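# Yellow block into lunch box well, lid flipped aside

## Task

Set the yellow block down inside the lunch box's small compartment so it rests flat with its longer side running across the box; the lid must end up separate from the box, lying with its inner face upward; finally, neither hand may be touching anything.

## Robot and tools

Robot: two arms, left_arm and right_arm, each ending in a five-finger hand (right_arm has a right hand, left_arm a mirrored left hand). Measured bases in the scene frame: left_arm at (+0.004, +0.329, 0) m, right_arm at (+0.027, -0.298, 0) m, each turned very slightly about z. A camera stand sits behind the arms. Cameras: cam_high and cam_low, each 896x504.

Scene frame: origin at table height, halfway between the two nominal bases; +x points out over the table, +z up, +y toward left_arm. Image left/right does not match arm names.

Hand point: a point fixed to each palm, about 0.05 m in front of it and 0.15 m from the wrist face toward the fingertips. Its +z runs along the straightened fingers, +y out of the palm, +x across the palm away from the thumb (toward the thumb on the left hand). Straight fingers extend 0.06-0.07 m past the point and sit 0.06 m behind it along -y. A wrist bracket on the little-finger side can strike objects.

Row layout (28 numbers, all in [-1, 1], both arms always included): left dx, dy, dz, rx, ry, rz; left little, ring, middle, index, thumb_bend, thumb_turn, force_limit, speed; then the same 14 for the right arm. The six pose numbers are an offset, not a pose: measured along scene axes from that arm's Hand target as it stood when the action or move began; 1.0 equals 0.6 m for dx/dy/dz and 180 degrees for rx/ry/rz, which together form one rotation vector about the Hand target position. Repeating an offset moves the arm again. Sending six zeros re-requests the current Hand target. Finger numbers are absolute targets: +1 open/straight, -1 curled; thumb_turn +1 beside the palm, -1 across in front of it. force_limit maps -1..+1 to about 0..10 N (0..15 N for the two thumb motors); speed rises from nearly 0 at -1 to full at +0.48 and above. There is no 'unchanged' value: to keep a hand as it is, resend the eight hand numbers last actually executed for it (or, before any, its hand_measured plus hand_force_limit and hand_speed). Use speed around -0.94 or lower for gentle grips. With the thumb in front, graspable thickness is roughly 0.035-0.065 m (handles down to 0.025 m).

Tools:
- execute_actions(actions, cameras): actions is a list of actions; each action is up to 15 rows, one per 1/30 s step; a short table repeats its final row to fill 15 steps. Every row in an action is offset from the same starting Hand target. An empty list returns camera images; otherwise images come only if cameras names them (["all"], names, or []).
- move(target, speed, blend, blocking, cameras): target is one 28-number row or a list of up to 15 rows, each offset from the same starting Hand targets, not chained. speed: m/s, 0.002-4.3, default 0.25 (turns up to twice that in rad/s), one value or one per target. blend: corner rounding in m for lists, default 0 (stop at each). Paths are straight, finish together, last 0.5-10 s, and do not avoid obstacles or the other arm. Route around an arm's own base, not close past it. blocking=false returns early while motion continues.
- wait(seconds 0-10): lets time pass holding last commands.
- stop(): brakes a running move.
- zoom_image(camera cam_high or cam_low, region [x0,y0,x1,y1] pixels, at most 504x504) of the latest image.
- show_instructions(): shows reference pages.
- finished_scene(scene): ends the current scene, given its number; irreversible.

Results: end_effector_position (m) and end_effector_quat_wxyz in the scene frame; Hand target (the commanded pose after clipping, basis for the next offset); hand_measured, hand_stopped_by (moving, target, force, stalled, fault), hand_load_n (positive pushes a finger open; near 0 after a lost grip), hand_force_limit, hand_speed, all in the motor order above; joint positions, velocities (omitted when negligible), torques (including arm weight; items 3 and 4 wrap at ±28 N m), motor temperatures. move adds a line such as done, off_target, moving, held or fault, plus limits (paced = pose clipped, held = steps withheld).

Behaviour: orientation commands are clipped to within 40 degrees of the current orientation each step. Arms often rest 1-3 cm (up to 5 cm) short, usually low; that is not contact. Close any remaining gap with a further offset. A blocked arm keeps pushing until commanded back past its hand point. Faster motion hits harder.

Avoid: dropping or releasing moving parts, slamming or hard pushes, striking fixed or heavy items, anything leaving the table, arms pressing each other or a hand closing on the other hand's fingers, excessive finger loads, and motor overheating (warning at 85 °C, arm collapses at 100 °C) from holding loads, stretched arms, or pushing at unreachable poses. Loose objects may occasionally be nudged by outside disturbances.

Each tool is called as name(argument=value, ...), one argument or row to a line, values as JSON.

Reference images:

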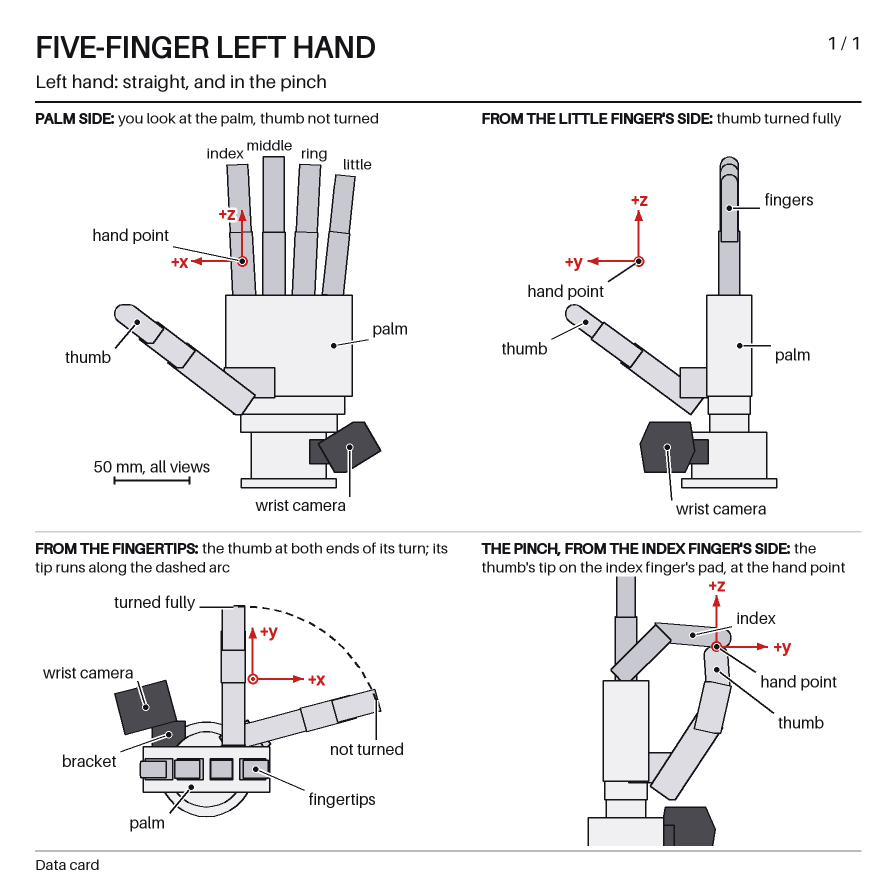

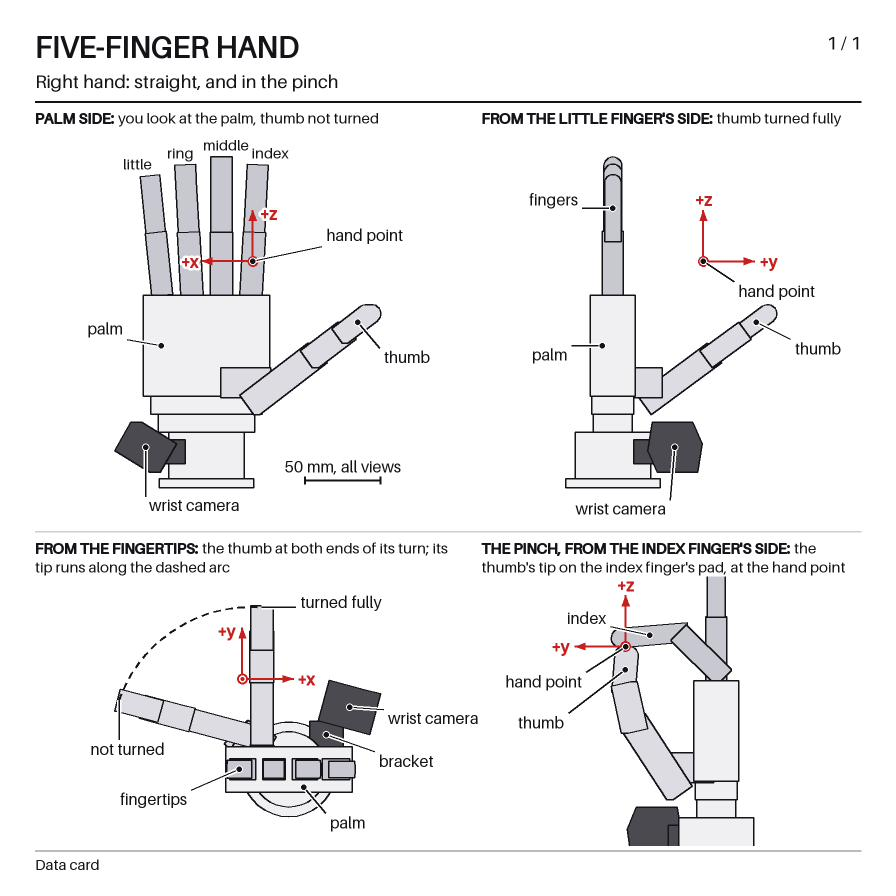

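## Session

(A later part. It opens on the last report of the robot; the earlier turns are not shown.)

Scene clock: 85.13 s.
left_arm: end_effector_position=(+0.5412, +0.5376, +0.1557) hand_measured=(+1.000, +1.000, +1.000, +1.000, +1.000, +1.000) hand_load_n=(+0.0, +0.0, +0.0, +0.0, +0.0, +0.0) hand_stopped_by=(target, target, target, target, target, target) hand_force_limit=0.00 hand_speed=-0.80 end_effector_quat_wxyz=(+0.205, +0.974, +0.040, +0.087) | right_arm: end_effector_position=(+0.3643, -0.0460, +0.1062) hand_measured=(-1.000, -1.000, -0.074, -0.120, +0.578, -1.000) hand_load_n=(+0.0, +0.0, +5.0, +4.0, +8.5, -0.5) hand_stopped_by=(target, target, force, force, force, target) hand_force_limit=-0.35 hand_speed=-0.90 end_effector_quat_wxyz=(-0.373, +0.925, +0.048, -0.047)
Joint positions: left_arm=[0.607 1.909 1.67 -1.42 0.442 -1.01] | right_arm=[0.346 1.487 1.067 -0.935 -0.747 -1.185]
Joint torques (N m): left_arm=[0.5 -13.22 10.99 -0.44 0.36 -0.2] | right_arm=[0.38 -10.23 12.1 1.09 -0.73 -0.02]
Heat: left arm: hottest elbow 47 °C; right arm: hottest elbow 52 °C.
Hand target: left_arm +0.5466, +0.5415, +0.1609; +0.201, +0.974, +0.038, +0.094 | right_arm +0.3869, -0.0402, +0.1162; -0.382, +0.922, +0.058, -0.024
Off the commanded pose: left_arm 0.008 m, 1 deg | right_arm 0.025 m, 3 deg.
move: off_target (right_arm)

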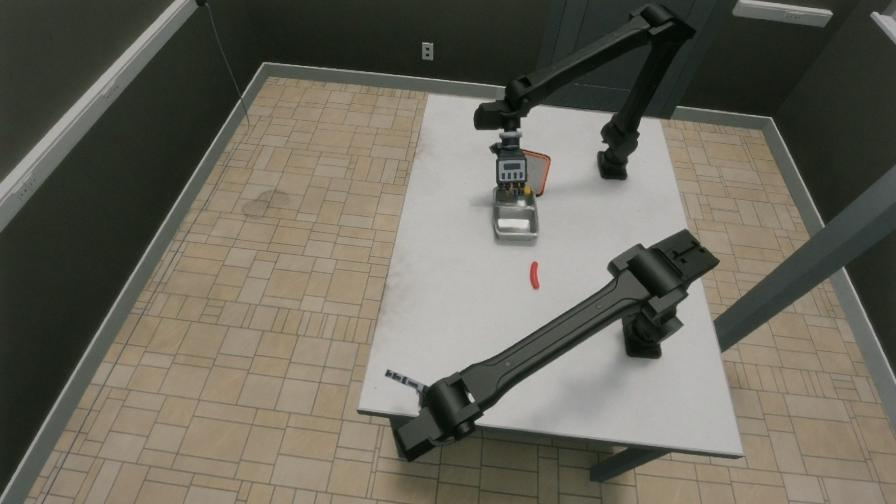

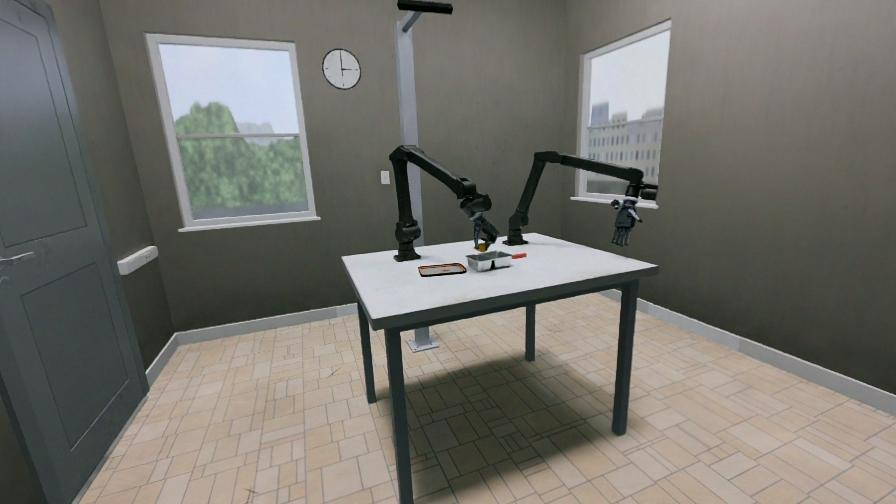

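move(
  target=[0,0,0,0,0,0,1,1,1,1,1,1,0,-0.8, 0.014,0.006,-0.045,0,0,0,-1,-1,-0.3,-0.3,0.2,-1,-0.35,-0.9],
  speed=0.05,
  cameras=["all"],
)

zoom_image(
  camera="cam_high",
  region=[480, 140, 560, 220],
)

zoom_image(
  camera="cam_low",
  region=[440, 200, 520, 280],
)

Scene clock: 89.63 s.
left_arm: end_effector_position=(+0.5412, +0.5376, +0.1557) hand_measured=(+1.000, +1.000, +1.000, +1.000, +1.000, +1.000) hand_load_n=(+0.0, +0.0, +0.0, +0.0, +0.0, +0.0) hand_stopped_by=(target, target, target, target, target, target) hand_force_limit=0.00 hand_speed=-0.80 end_effector_quat_wxyz=(+0.205, +0.974, +0.040, +0.087) | right_arm: end_effector_position=(+0.3790, -0.0398, +0.0864) hand_measured=(-1.000, -1.000, -0.074, -0.120, +0.578, -1.000) hand_load_n=(+0.0, +0.0, +5.0, +4.0, +8.5, +0.0) hand_stopped_by=(target, target, force, force, force, target) hand_force_limit=-0.35 hand_speed=-0.90 end_effector_quat_wxyz=(-0.377, +0.924, +0.052, -0.038)
Joint positions: left_arm=[0.607 1.909 1.67 -1.42 0.442 -1.01] | right_arm=[0.346 1.538 1.067 -0.864 -0.747 -1.186]
Joint torques (N m): left_arm=[-0.26 -13.92 11.25 -0.36 0.36 -0.2] | right_arm=[0.26 -10.4 10.62 1.07 -0.73 -0.01]
Heat: left arm: hottest elbow 48 °C; right arm: hottest elbow 53 °C.
Hand target: left_arm +0.5466, +0.5415, +0.1609; +0.201, +0.974, +0.038, +0.094 | right_arm +0.3952, -0.0366, +0.0893; -0.382, +0.922, +0.058, -0.024
Off the commanded pose: left_arm 0.008 m, 1 deg | right_arm 0.017 m, 2 deg.
move: off_target (right_arm)

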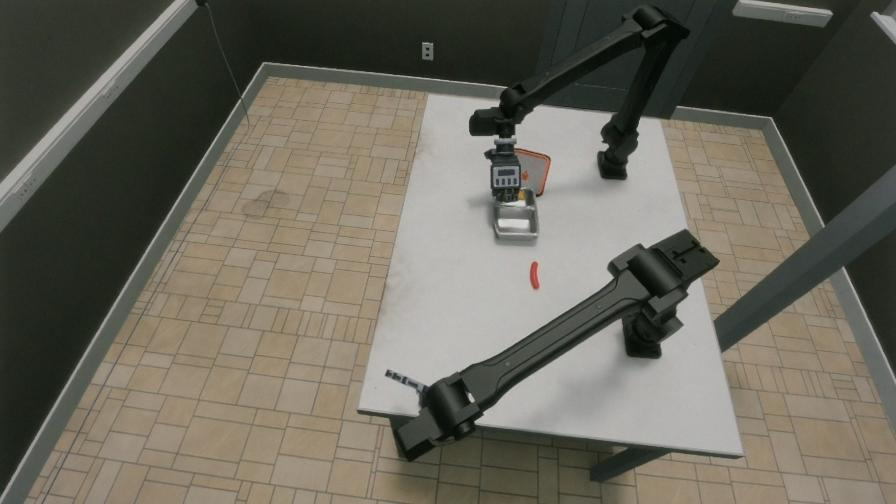

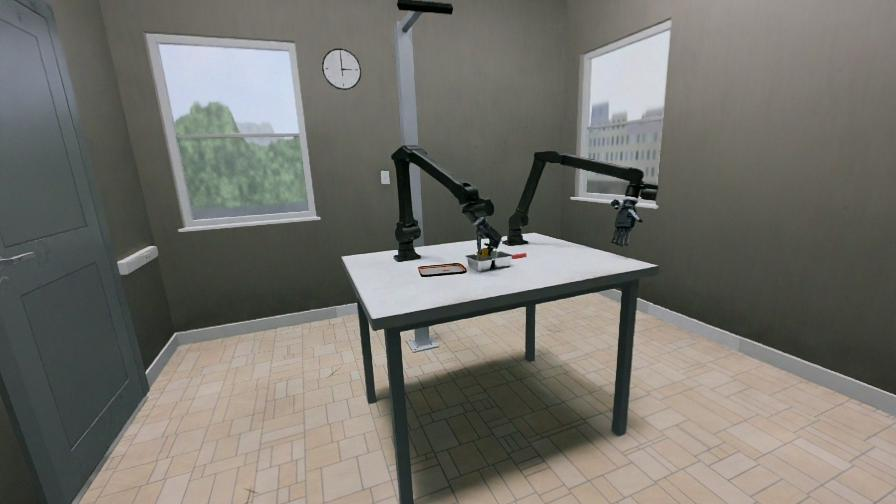

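Scaled by 6.300.

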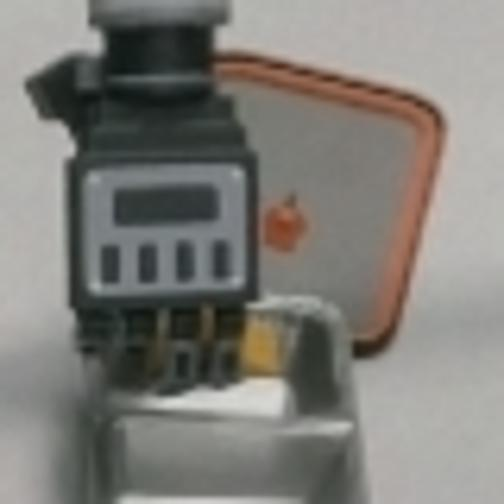

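Scaled by 6.300.

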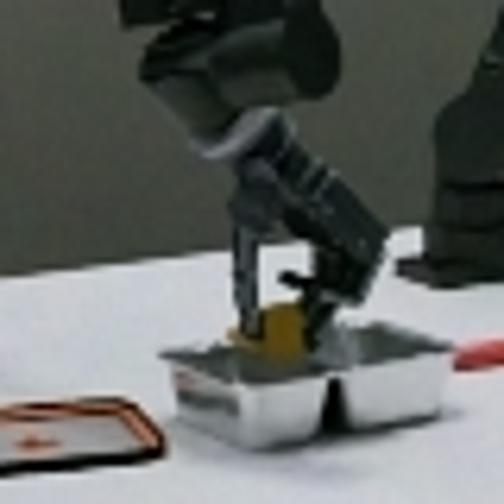

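move(
  target=[0,0,0,0,0,0,1,1,1,1,1,1,0,-0.8, -0.002,-0.011,-0.03,0,0,0,-1,-1,-0.3,-0.3,0.2,-1,-0.35,-0.9],
  speed=0.05,
  cameras=["all"],
)

zoom_image(
  camera="cam_high",
  region=[480, 150, 560, 230],
)

zoom_image(
  camera="cam_low",
  region=[440, 200, 520, 280],
)

Scene clock: 91.47 s.
left_arm: end_effector_position=(+0.5412, +0.5376, +0.1557) hand_measured=(+1.000, +1.000, +1.000, +1.000, +1.000, +1.000) hand_load_n=(+0.0, +0.0, +0.0, +0.0, +0.0, +0.0) hand_stopped_by=(target, target, target, target, target, target) hand_force_limit=0.00 hand_speed=-0.80 end_effector_quat_wxyz=(+0.205, +0.974, +0.040, +0.087) | right_arm: end_effector_position=(+0.3876, -0.0416, +0.0771) hand_measured=(-1.000, -1.000, -0.074, -0.120, +0.578, -1.000) hand_load_n=(+0.0, +0.0, +5.0, +4.0, +8.5, +0.0) hand_stopped_by=(target, target, force, force, force, target) hand_force_limit=-0.35 hand_speed=-0.90 end_effector_quat_wxyz=(-0.381, +0.923, +0.056, -0.028)
Joint positions: left_arm=[0.607 1.909 1.67 -1.42 0.442 -1.01] | right_arm=[0.334 1.554 1.059 -0.826 -0.75 -1.201]
Joint torques (N m): left_arm=[1.08 -14.86 11.28 -0.34 0.35 -0.17] | right_arm=[0.56 -10.17 8.36 1.47 -0.75 -0.01]
Heat: left arm: hottest elbow 48 °C; right arm: hottest elbow 53 °C.
Hand target: left_arm +0.5466, +0.5415, +0.1609; +0.201, +0.974, +0.038, +0.094 | right_arm +0.3940, -0.0431, +0.0712; -0.382, +0.922, +0.058, -0.024
Off the commanded pose: left_arm 0.008 m, 1 deg | right_arm 0.009 m, 1 deg.
move: done

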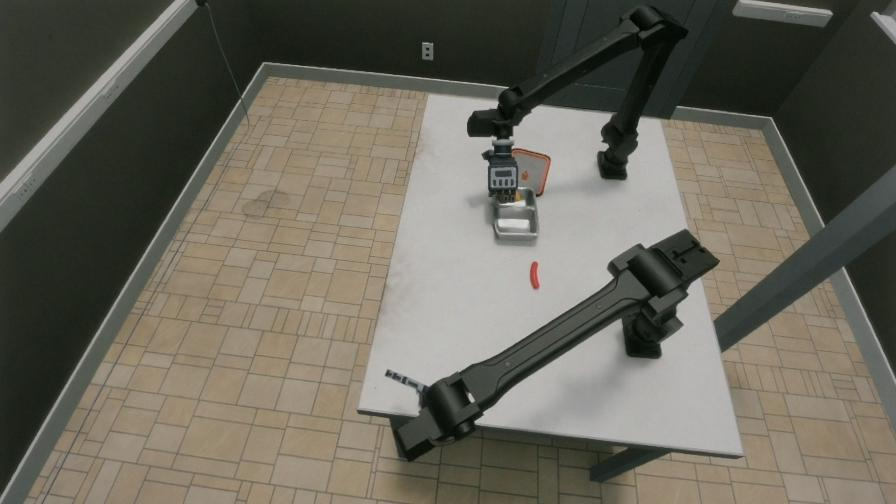

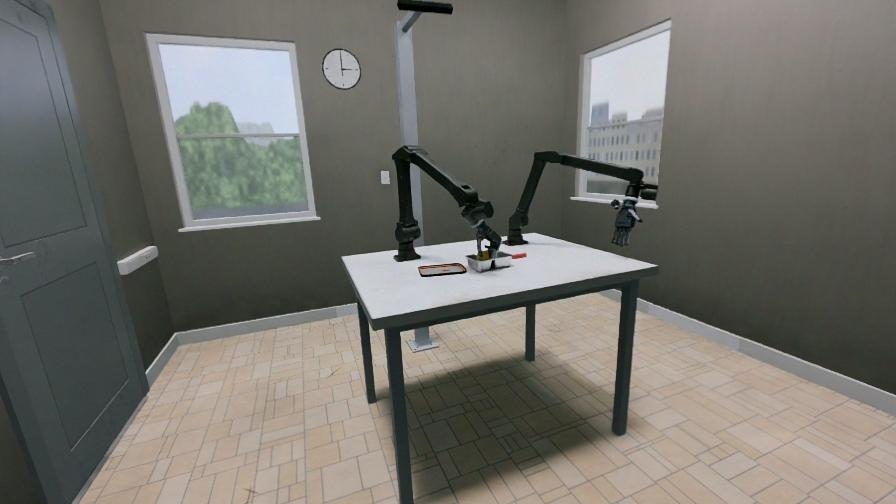

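Scaled by 6.300.

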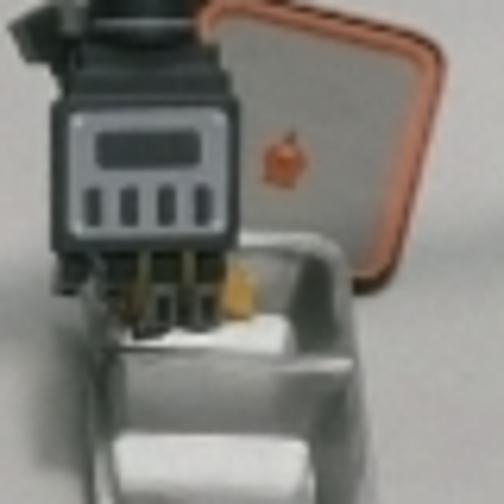

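Scaled by 6.300.

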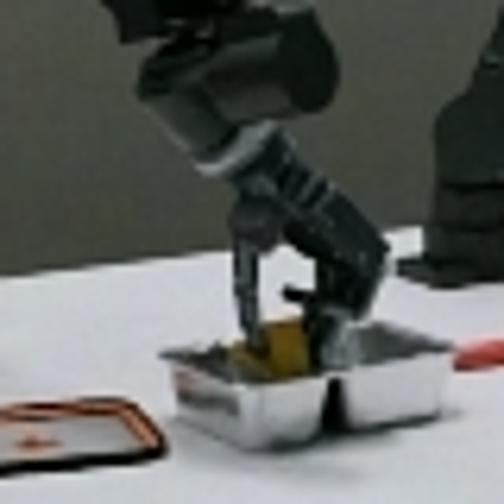

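move(
  target=[
    [0,0,0,0,0,0,1,1,1,1,1,1,0,-0.8, -0.018,-0.004,0,0,0,0,-1,-1,-0.3,-0.3,0.2,-1,-0.35,-0.9],
    [0,0,0,0,0,0,1,1,1,1,1,1,0,-0.8, -0.018,-0.004,-0.017,0,0,0,-1,-1,-0.3,-0.3,0.2,-1,-0.35,-0.9],
  ],
  speed=0.05,
  cameras=["all"],
)

zoom_image(
  camera="cam_high",
  region=[480, 150, 560, 230],
)

zoom_image(
  camera="cam_low",
  region=[440, 200, 520, 280],
)

Scene clock: 93.70 s.
left_arm: end_effector_position=(+0.5412, +0.5376, +0.1557) hand_measured=(+1.000, +1.000, +1.000, +1.000, +1.000, +1.000) hand_load_n=(+0.0, +0.0, +0.0, +0.0, +0.0, +0.0) hand_stopped_by=(target, target, target, target, target, target) hand_force_limit=0.00 hand_speed=-0.80 end_effector_quat_wxyz=(+0.205, +0.974, +0.040, +0.087) | right_arm: end_effector_position=(+0.3791, -0.0457, +0.0632) hand_measured=(-1.000, -1.000, -0.074, -0.120, +0.578, -1.000) hand_load_n=(+0.0, +0.0, +4.0, +4.0, +9.0, +0.5) hand_stopped_by=(target, target, force, force, force, target) hand_force_limit=-0.35 hand_speed=-0.90 end_effector_quat_wxyz=(-0.380, +0.923, +0.054, -0.030)
Joint positions: left_arm=[0.607 1.909 1.67 -1.42 0.442 -1.01] | right_arm=[0.333 1.554 1.017 -0.791 -0.75 -1.201]
Joint torques (N m): left_arm=[0.79 -14.8 11.23 -0.35 0.37 -0.17] | right_arm=[0.85 -11.05 7.86 1.32 -0.69 0.04]
Heat: left arm: hottest elbow 48 °C; right arm: hottest elbow 53 °C.
Hand target: left_arm +0.5466, +0.5415, +0.1609; +0.201, +0.974, +0.038, +0.094 | right_arm +0.3831, -0.0455, +0.0609; -0.382, +0.922, +0.058, -0.024
Off the commanded pose: left_arm 0.008 m, 1 deg | right_arm 0.005 m, 1 deg.
move: done

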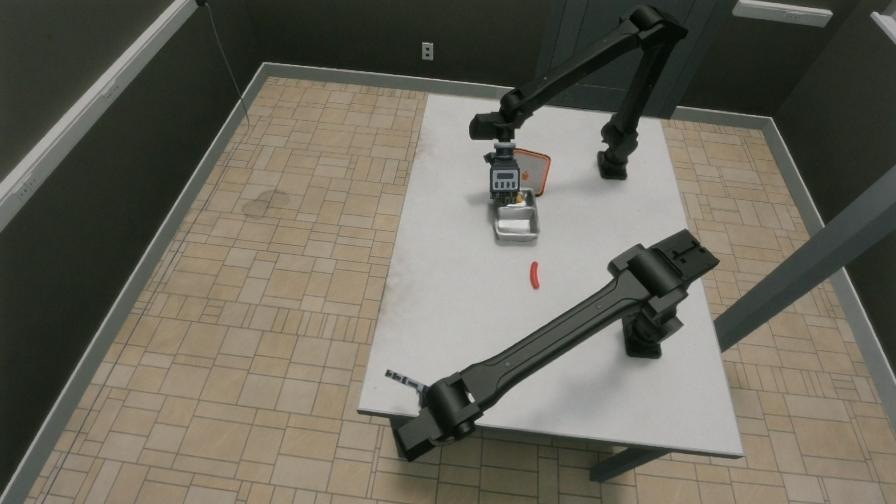

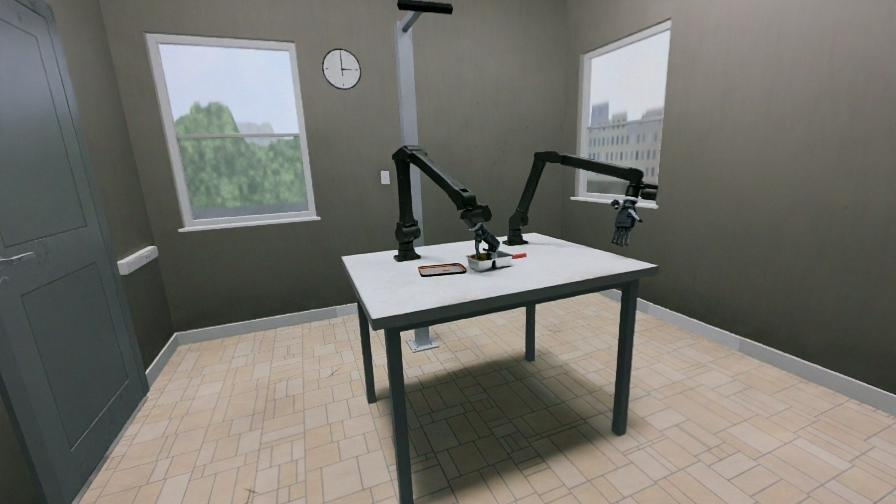

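Scaled by 6.300.

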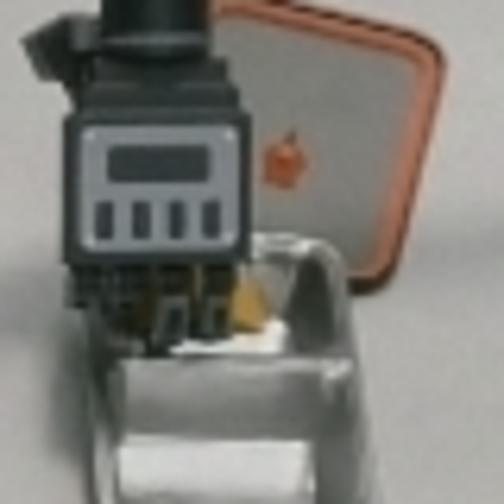

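Scaled by 6.300.

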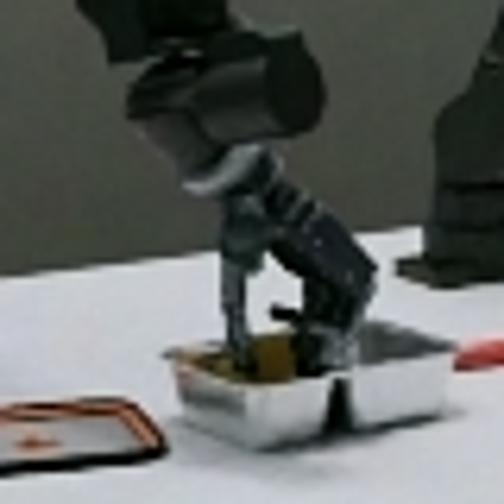

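move(
  target=[0,0,0,0,0,0,1,1,1,1,1,1,0,-0.8, 0.0,0,-0.015,0,0,0,-1,-1,-0.3,-0.3,0.2,-1,-0.35,-0.9],
  speed=0.03,
  cameras=["all"],
)

zoom_image(
  camera="cam_high",
  region=[480, 150, 560, 230],
)

zoom_image(
  camera="cam_low",
  region=[440, 200, 520, 280],
)

Scene clock: 95.07 s.
left_arm: end_effector_position=(+0.5412, +0.5376, +0.1557) hand_measured=(+1.000, +1.000, +1.000, +1.000, +1.000, +1.000) hand_load_n=(+0.0, +0.0, +0.5, +0.0, +0.0, +0.0) hand_stopped_by=(target, target, target, target, target, target) hand_force_limit=0.00 hand_speed=-0.80 end_effector_quat_wxyz=(+0.205, +0.974, +0.040, +0.087) | right_arm: end_effector_position=(+0.3806, -0.0461, +0.0595) hand_measured=(-1.000, -1.000, -0.074, -0.120, +0.578, -1.000) hand_load_n=(+0.0, +0.0, +4.0, +3.5, +9.0, +0.5) hand_stopped_by=(target, target, force, force, force, target) hand_force_limit=-0.35 hand_speed=-0.90 end_effector_quat_wxyz=(-0.382, +0.922, +0.056, -0.024)
Joint positions: left_arm=[0.607 1.909 1.67 -1.42 0.442 -1.01] | right_arm=[0.331 1.554 1.005 -0.766 -0.75 -1.201]
Joint torques (N m): left_arm=[1.03 -14.27 11.22 -0.44 0.44 -0.12] | right_arm=[0.32 -10.29 7.6 1.35 -0.7 0.04]
Heat: left arm: hottest elbow 48 °C; right arm: hottest elbow 53 °C.
Hand target: left_arm +0.5466, +0.5415, +0.1609; +0.201, +0.974, +0.038, +0.094 | right_arm +0.3831, -0.0456, +0.0519; -0.382, +0.922, +0.058, -0.024
Off the commanded pose: left_arm 0.008 m, 1 deg | right_arm 0.008 m, 0 deg.
move: done

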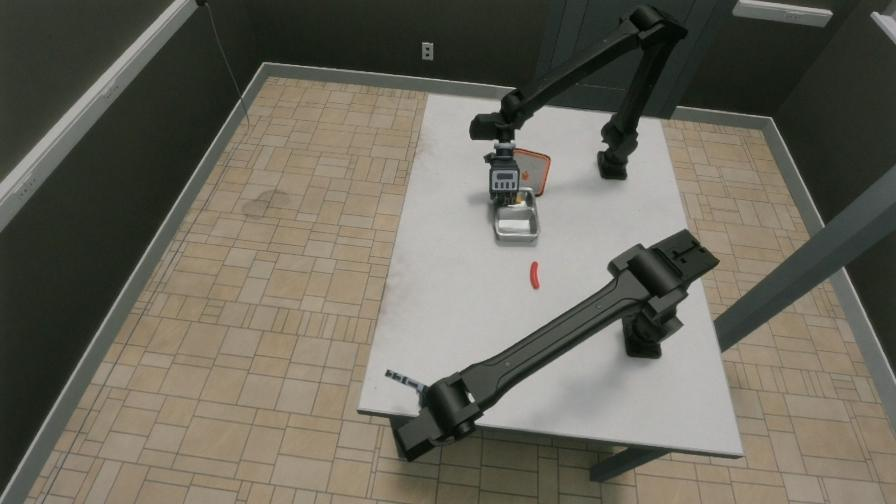

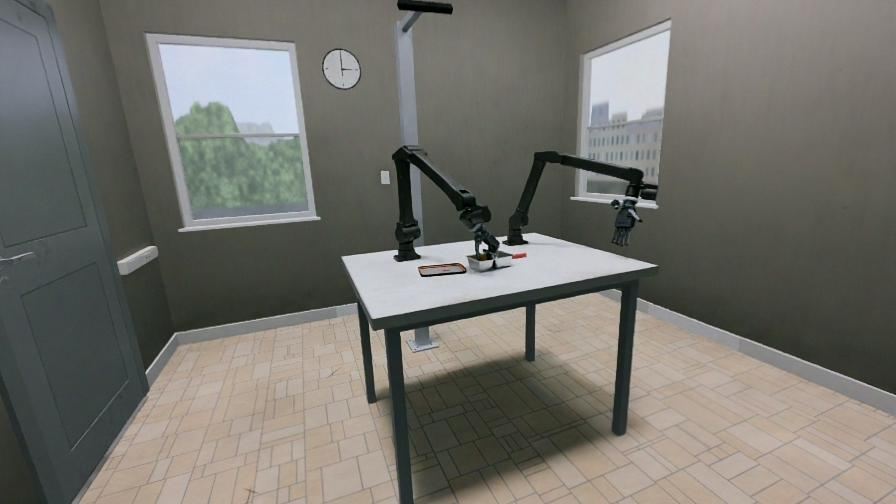

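Scaled by 6.300.

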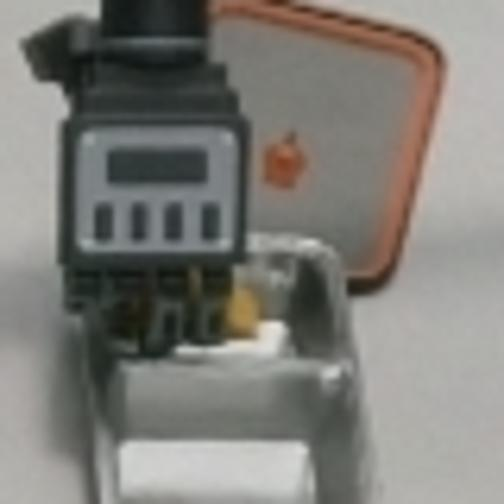

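Scaled by 6.300.

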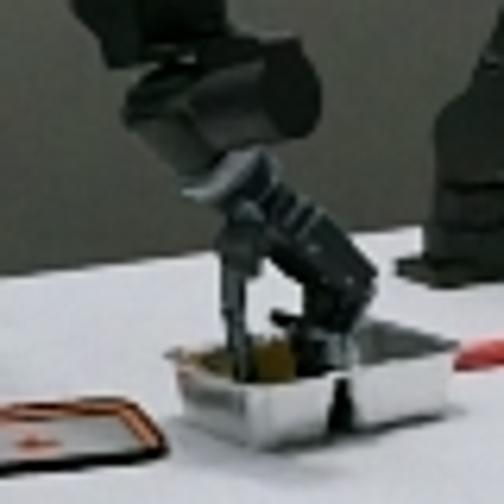

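move(
  target=[0,0,0,0,0,0,1,1,1,1,1,1,0,-0.8, 0.0,0,-0.015,0,0,0,-1,-1,-0.3,-0.3,0.2,-1,-0.35,-0.9],
  speed=0.03,
  cameras=["all"],
)

zoom_image(
  camera="cam_high",
  region=[480, 150, 560, 230],
)

zoom_image(
  camera="cam_low",
  region=[440, 200, 520, 280],
)

Scene clock: 96.70 s.
left_arm: end_effector_position=(+0.5412, +0.5376, +0.1557) hand_measured=(+1.000, +1.000, +1.000, +1.000, +1.000, +1.000) hand_load_n=(+0.0, +0.0, +0.0, +0.0, +0.0, +0.0) hand_stopped_by=(target, target, target, target, target, target) hand_force_limit=0.00 hand_speed=-0.80 end_effector_quat_wxyz=(+0.205, +0.974, +0.040, +0.087) | right_arm: end_effector_position=(+0.3818, -0.0456, +0.0540) hand_measured=(-1.000, -1.000, -0.074, -0.120, +0.578, -1.000) hand_load_n=(+0.0, +0.0, +4.0, +4.0, +9.0, +0.0) hand_stopped_by=(target, target, force, force, force, target) hand_force_limit=-0.35 hand_speed=-0.90 end_effector_quat_wxyz=(-0.383, +0.922, +0.058, -0.020)
Joint positions: left_arm=[0.607 1.909 1.67 -1.42 0.442 -1.01] | right_arm=[0.331 1.56 0.995 -0.74 -0.75 -1.201]
Joint torques (N m): left_arm=[0.56 -14.74 11.21 -0.28 0.39 -0.11] | right_arm=[0.91 -9.88 7.56 1.26 -0.71 0.01]
Heat: left arm: hottest elbow 48 °C; right arm: hottest elbow 53 °C.
Hand target: left_arm +0.5466, +0.5415, +0.1609; +0.201, +0.974, +0.038, +0.094 | right_arm +0.3832, -0.0455, +0.0431; -0.382, +0.922, +0.058, -0.024
Off the commanded pose: left_arm 0.008 m, 1 deg | right_arm 0.011 m, 0 deg.
move: off_target (right_arm)

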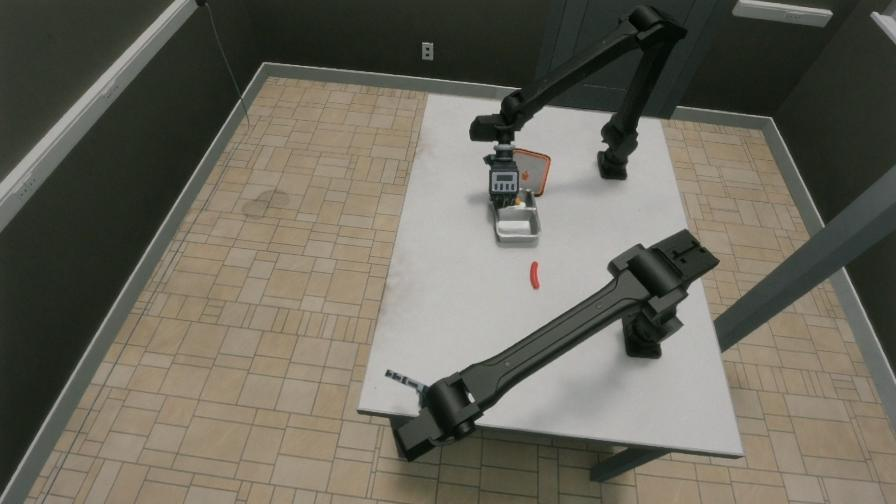

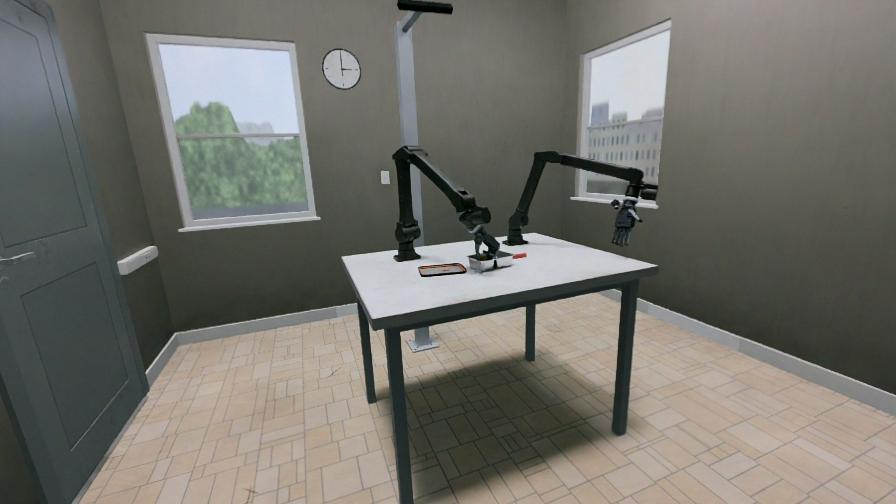

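Scaled by 6.300.

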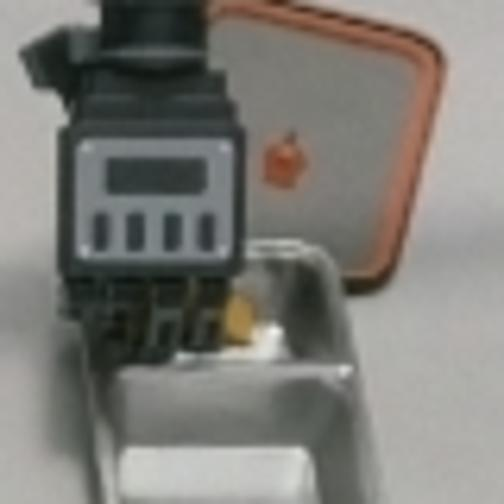

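Scaled by 6.300.

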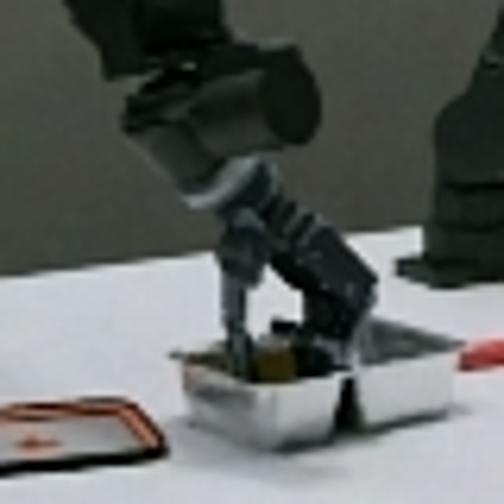

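move(
  target=[0,0,0,0,0,0,1,1,1,1,1,1,0,-0.8, 0.0,0.008,-0.015,0,0,0,-1,-1,-0.3,-0.3,0.2,-1,-0.35,-0.9],
  speed=0.03,
  cameras=["all"],
)

zoom_image(
  camera="cam_high",
  region=[480, 150, 560, 230],
)

zoom_image(
  camera="cam_low",
  region=[440, 200, 520, 280],
)

Scene clock: 102.07 s.
left_arm: end_effector_position=(+0.5412, +0.5376, +0.1557) hand_measured=(+1.000, +1.000, +1.000, +1.000, +1.000, +1.000) hand_load_n=(+0.0, +0.0, +0.0, +0.0, +0.0, +0.0) hand_stopped_by=(target, target, target, target, target, target) hand_force_limit=0.00 hand_speed=-0.80 end_effector_quat_wxyz=(+0.205, +0.974, +0.040, +0.087) | right_arm: end_effector_position=(+0.3847, -0.0438, +0.0505) hand_measured=(-1.000, -1.000, -0.074, -0.120, +0.578, -1.000) hand_load_n=(+0.0, +0.0, +4.0, +4.5, +8.5, +0.5) hand_stopped_by=(target, target, force, force, force, target) hand_force_limit=-0.35 hand_speed=-0.90 end_effector_quat_wxyz=(-0.386, +0.920, +0.059, -0.014)
Joint positions: left_arm=[0.607 1.909 1.67 -1.42 0.442 -1.01] | right_arm=[0.331 1.566 0.989 -0.713 -0.753 -1.198]
Joint torques (N m): left_arm=[0.56 -14.8 11.22 -0.43 0.37 -0.15] | right_arm=[1.44 -9.99 7.34 1.44 -0.45 0.12]
Heat: left arm: hottest elbow 48 °C; right arm: hottest elbow 53 °C.
Hand target: left_arm +0.5466, +0.5415, +0.1609; +0.201, +0.974, +0.038, +0.094 | right_arm +0.3832, -0.0407, +0.0340; -0.382, +0.922, +0.058, -0.024
Off the commanded pose: left_arm 0.008 m, 1 deg | right_arm 0.017 m, 1 deg.
move: off_target (right_arm)

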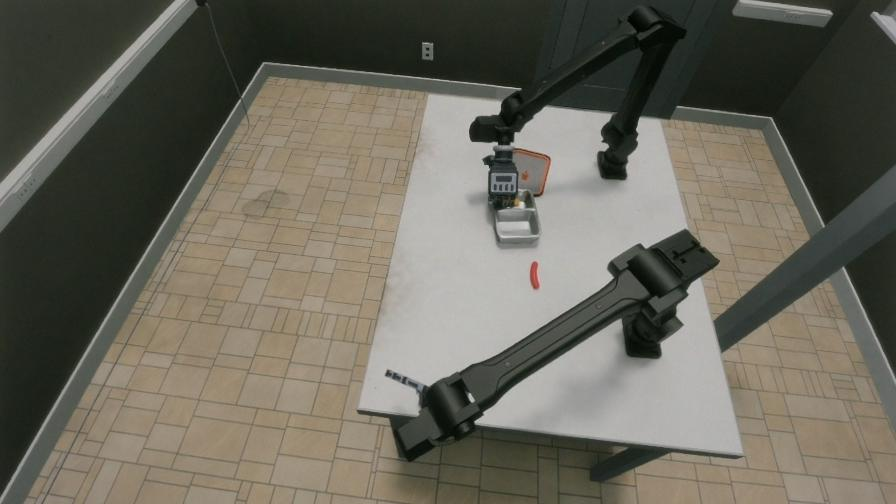

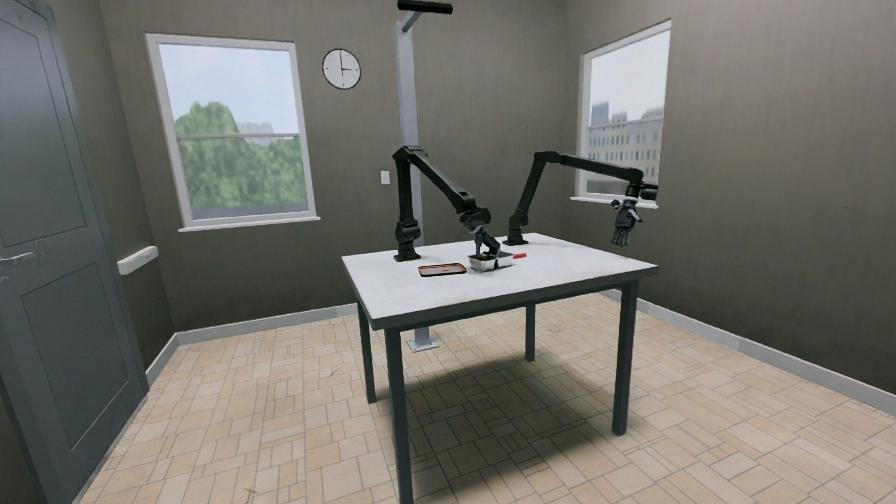

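Scaled by 6.300.

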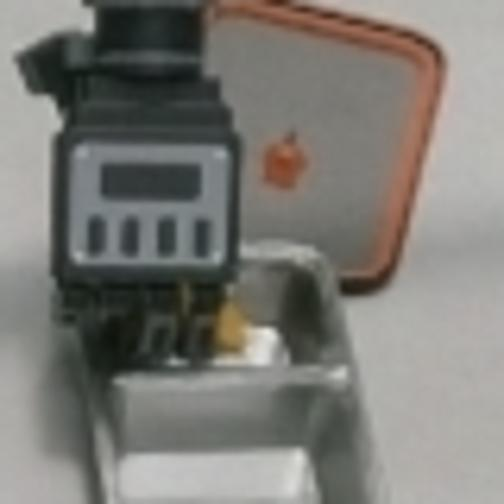

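Scaled by 6.300.

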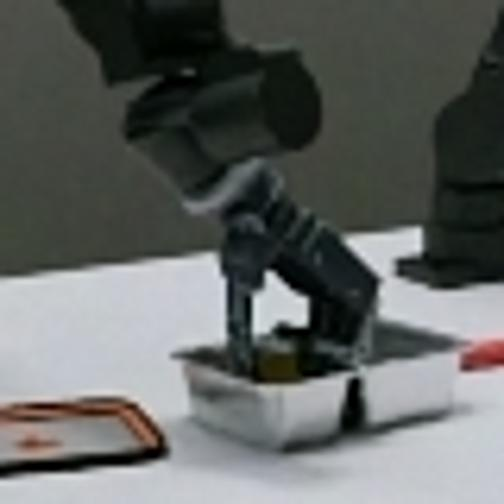

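move(
  target=[
    [0,0,0,0,0,0,1,1,1,1,1,1,0,-0.8, -0.018,0.0,0.01,0,0,0,-1,-1,-0.3,-0.3,0.2,-1,-0.35,-0.9],
    [0,0,0,0,0,0,1,1,1,1,1,1,0,-0.8, -0.018,0.0,0.01,0,0,0,-1,-1,-0.3,-0.3,0.72,-1,-0.35,-0.85],
  ],
  speed=0.03,
  cameras=["all"],
)

zoom_image(
  camera="cam_high",
  region=[480, 150, 560, 230],
)

zoom_image(
  camera="cam_low",
  region=[440, 200, 520, 280],
)

Scene clock: 104.77 s.
left_arm: end_effector_position=(+0.5412, +0.5376, +0.1557) hand_measured=(+1.000, +1.000, +1.000, +1.000, +1.000, +1.000) hand_load_n=(+0.0, +0.0, +0.0, +0.0, +0.0, +0.0) hand_stopped_by=(target, target, target, target, target, target) hand_force_limit=0.00 hand_speed=-0.80 end_effector_quat_wxyz=(+0.205, +0.974, +0.040, +0.087) | right_arm: end_effector_position=(+0.3826, -0.0407, +0.0527) hand_measured=(-1.000, -1.000, -0.076, -0.120, +0.712, -1.000) hand_load_n=(+0.0, +0.0, -12.0, +0.0, -13.0, -1.5) hand_stopped_by=(target, target, force, force, target, target) hand_force_limit=-0.35 hand_speed=-0.85 end_effector_quat_wxyz=(-0.391, +0.918, +0.062, -0.011)
Joint positions: left_arm=[0.607 1.909 1.67 -1.42 0.442 -1.01] | right_arm=[0.336 1.555 0.98 -0.698 -0.759 -1.192]
Joint torques (N m): left_arm=[0.67 -14.27 11.3 -0.46 0.37 -0.16] | right_arm=[2.08 -10.64 6.2 0.99 -0.09 0.18]
Heat: left arm: hottest elbow 48 °C; right arm: hottest elbow 52 °C.
Hand target: left_arm +0.5466, +0.5415, +0.1609; +0.201, +0.974, +0.038, +0.094 | right_arm +0.3723, -0.0407, +0.0400; -0.382, +0.922, +0.058, -0.024
Off the commanded pose: left_arm 0.008 m, 1 deg | right_arm 0.016 m, 2 deg.
move: off_target (right_arm); target 2's new numbers were sent with right_arm's hand 0.015 m and 2 deg from that target

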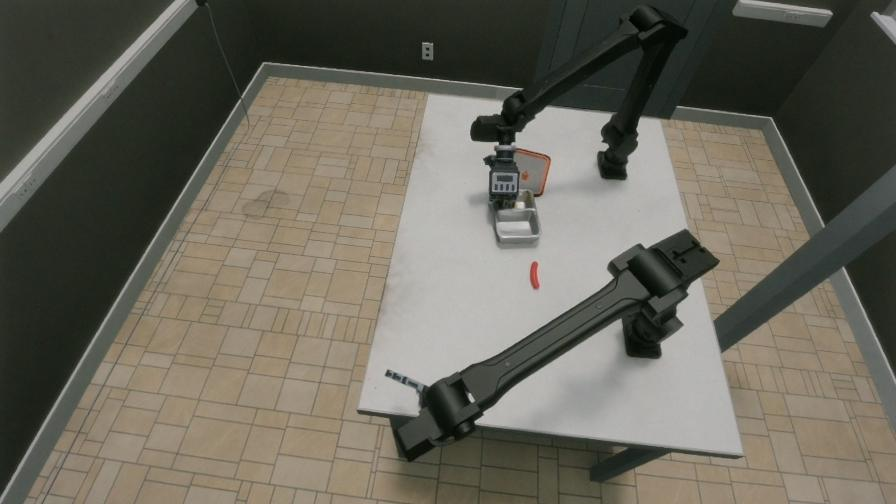

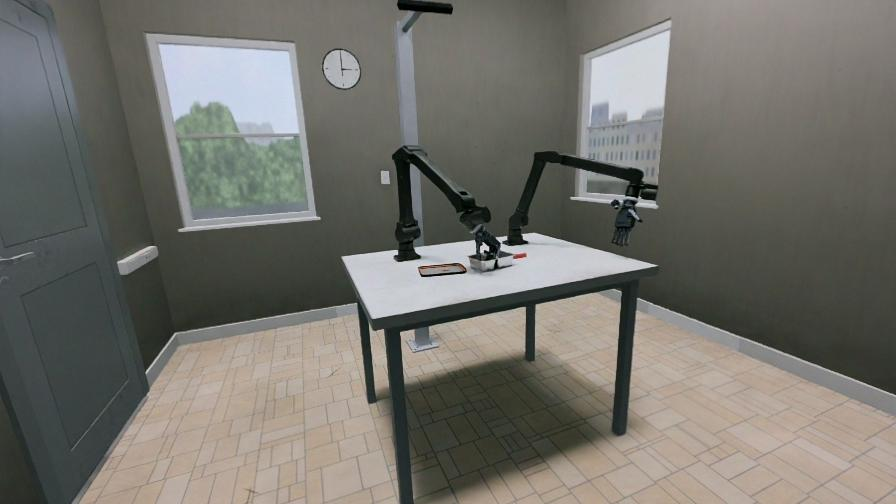

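Scaled by 6.300.

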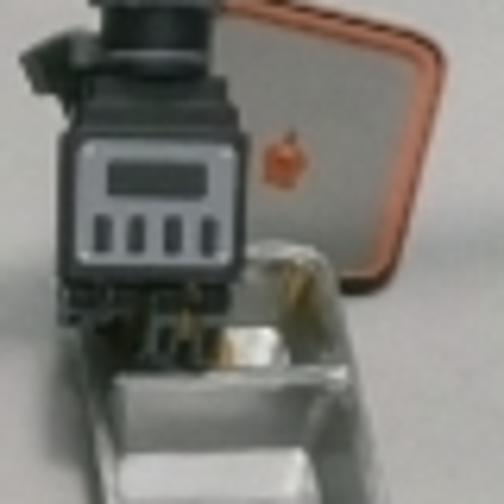

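Scaled by 6.300.

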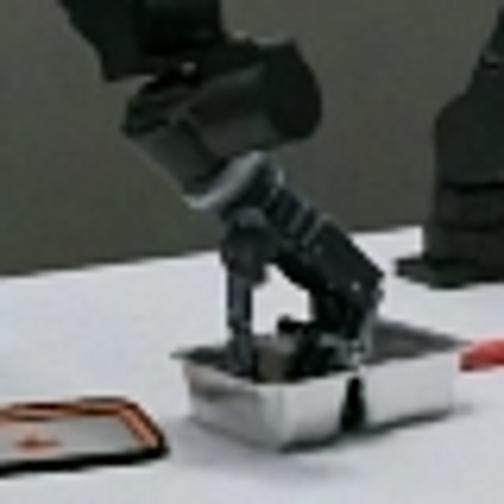

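move(
  target=[
    [0,0,0,0,0,0,1,1,1,1,1,1,0,-0.8, 0.0,0.0,0.01,0,0,0,-1,-1,-0.3,-0.3,0.66,-1,-0.35,-0.85],
    [0,0,0,0,0,0,1,1,1,1,1,1,0,-0.8, 0.0,0.0,0.14,0,0,0,-1,-1,-0.3,-0.3,0.66,-1,-0.35,-0.85],
  ],
  speed=0.05,
  cameras=["all"],
)

zoom_image(
  camera="cam_high",
  region=[480, 150, 560, 230],
)

zoom_image(
  camera="cam_low",
  region=[440, 200, 520, 280],
)

Scene clock: 108.43 s.
left_arm: end_effector_position=(+0.5412, +0.5376, +0.1557) hand_measured=(+1.000, +1.000, +1.000, +1.000, +1.000, +1.000) hand_load_n=(+0.0, +0.0, +0.0, +0.0, -0.5, +0.0) hand_stopped_by=(target, target, target, target, target, target) hand_force_limit=0.00 hand_speed=-0.80 end_effector_quat_wxyz=(+0.205, +0.974, +0.040, +0.087) | right_arm: end_effector_position=(+0.3613, -0.0491, +0.1030) hand_measured=(-1.000, -1.000, -0.074, -0.120, +0.660, -1.000) hand_load_n=(+0.0, +0.0, +0.0, +0.0, +0.0, +0.0) hand_stopped_by=(target, target, force, force, target, target) hand_force_limit=-0.35 hand_speed=-0.85 end_effector_quat_wxyz=(-0.377, +0.924, +0.051, -0.040)
Joint positions: left_arm=[0.607 1.909 1.67 -1.42 0.442 -1.01] | right_arm=[0.341 1.472 1.041 -0.912 -0.751 -1.191]
Joint torques (N m): left_arm=[0.79 -14.39 11.17 -0.42 0.39 -0.19] | right_arm=[1.85 -11.99 12.01 0.17 -0.49 0.19]
Motor temperatures (°C): left_arm=[39 46 49 40 38 35] | right_arm=[40 38 52 41 39 43]
Heat: left arm: hottest elbow 49 °C; right arm: hottest elbow 52 °C.
Hand target: left_arm +0.5466, +0.5415, +0.1609; +0.201, +0.974, +0.038, +0.094 | right_arm +0.3723, -0.0407, +0.1240; -0.382, +0.922, +0.058, -0.024
Off the commanded pose: left_arm 0.008 m, 1 deg | right_arm 0.025 m, 2 deg.
move: off_target (right_arm)

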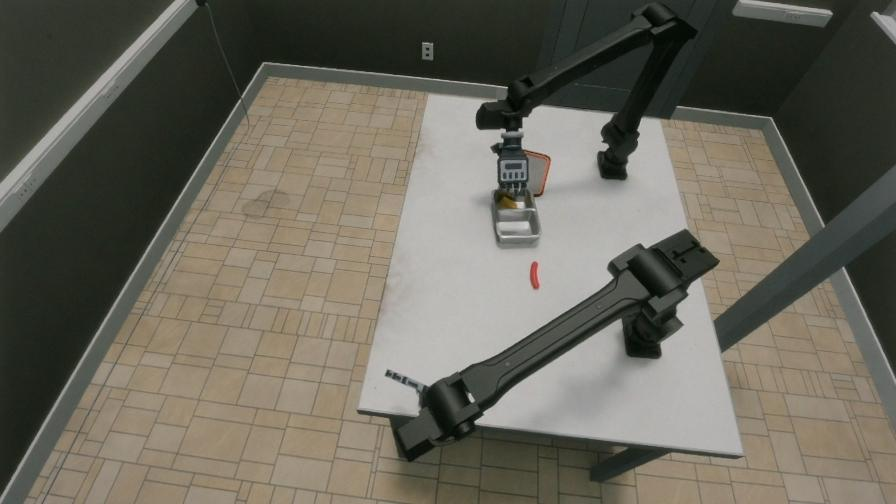

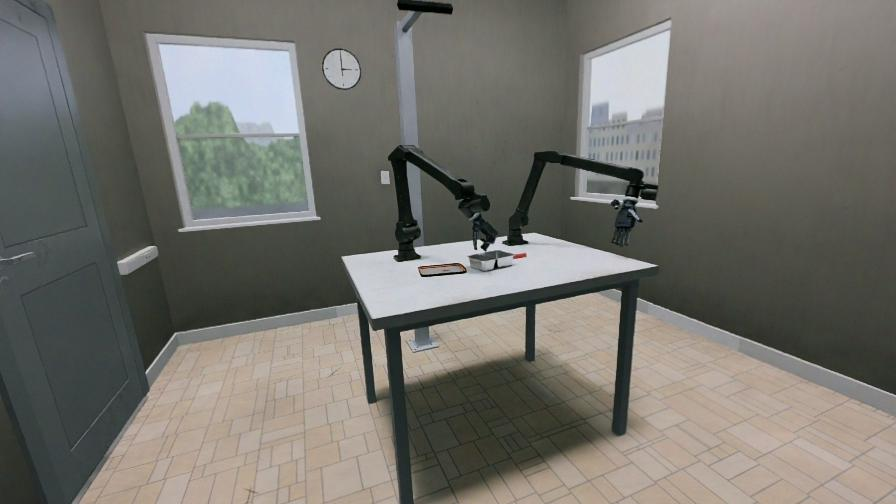

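Scaled by 6.300.

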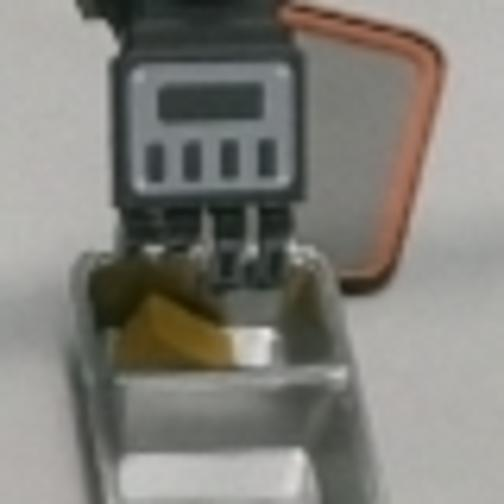

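Scaled by 6.300.

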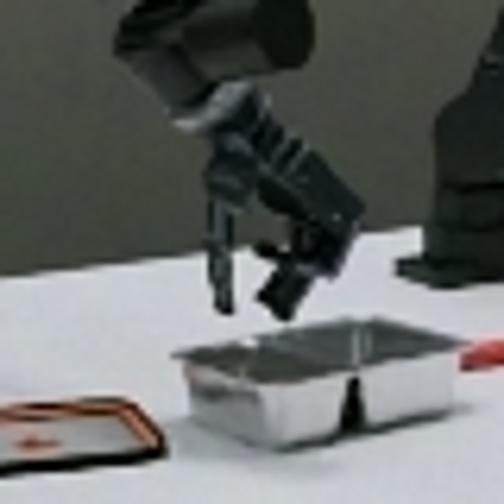

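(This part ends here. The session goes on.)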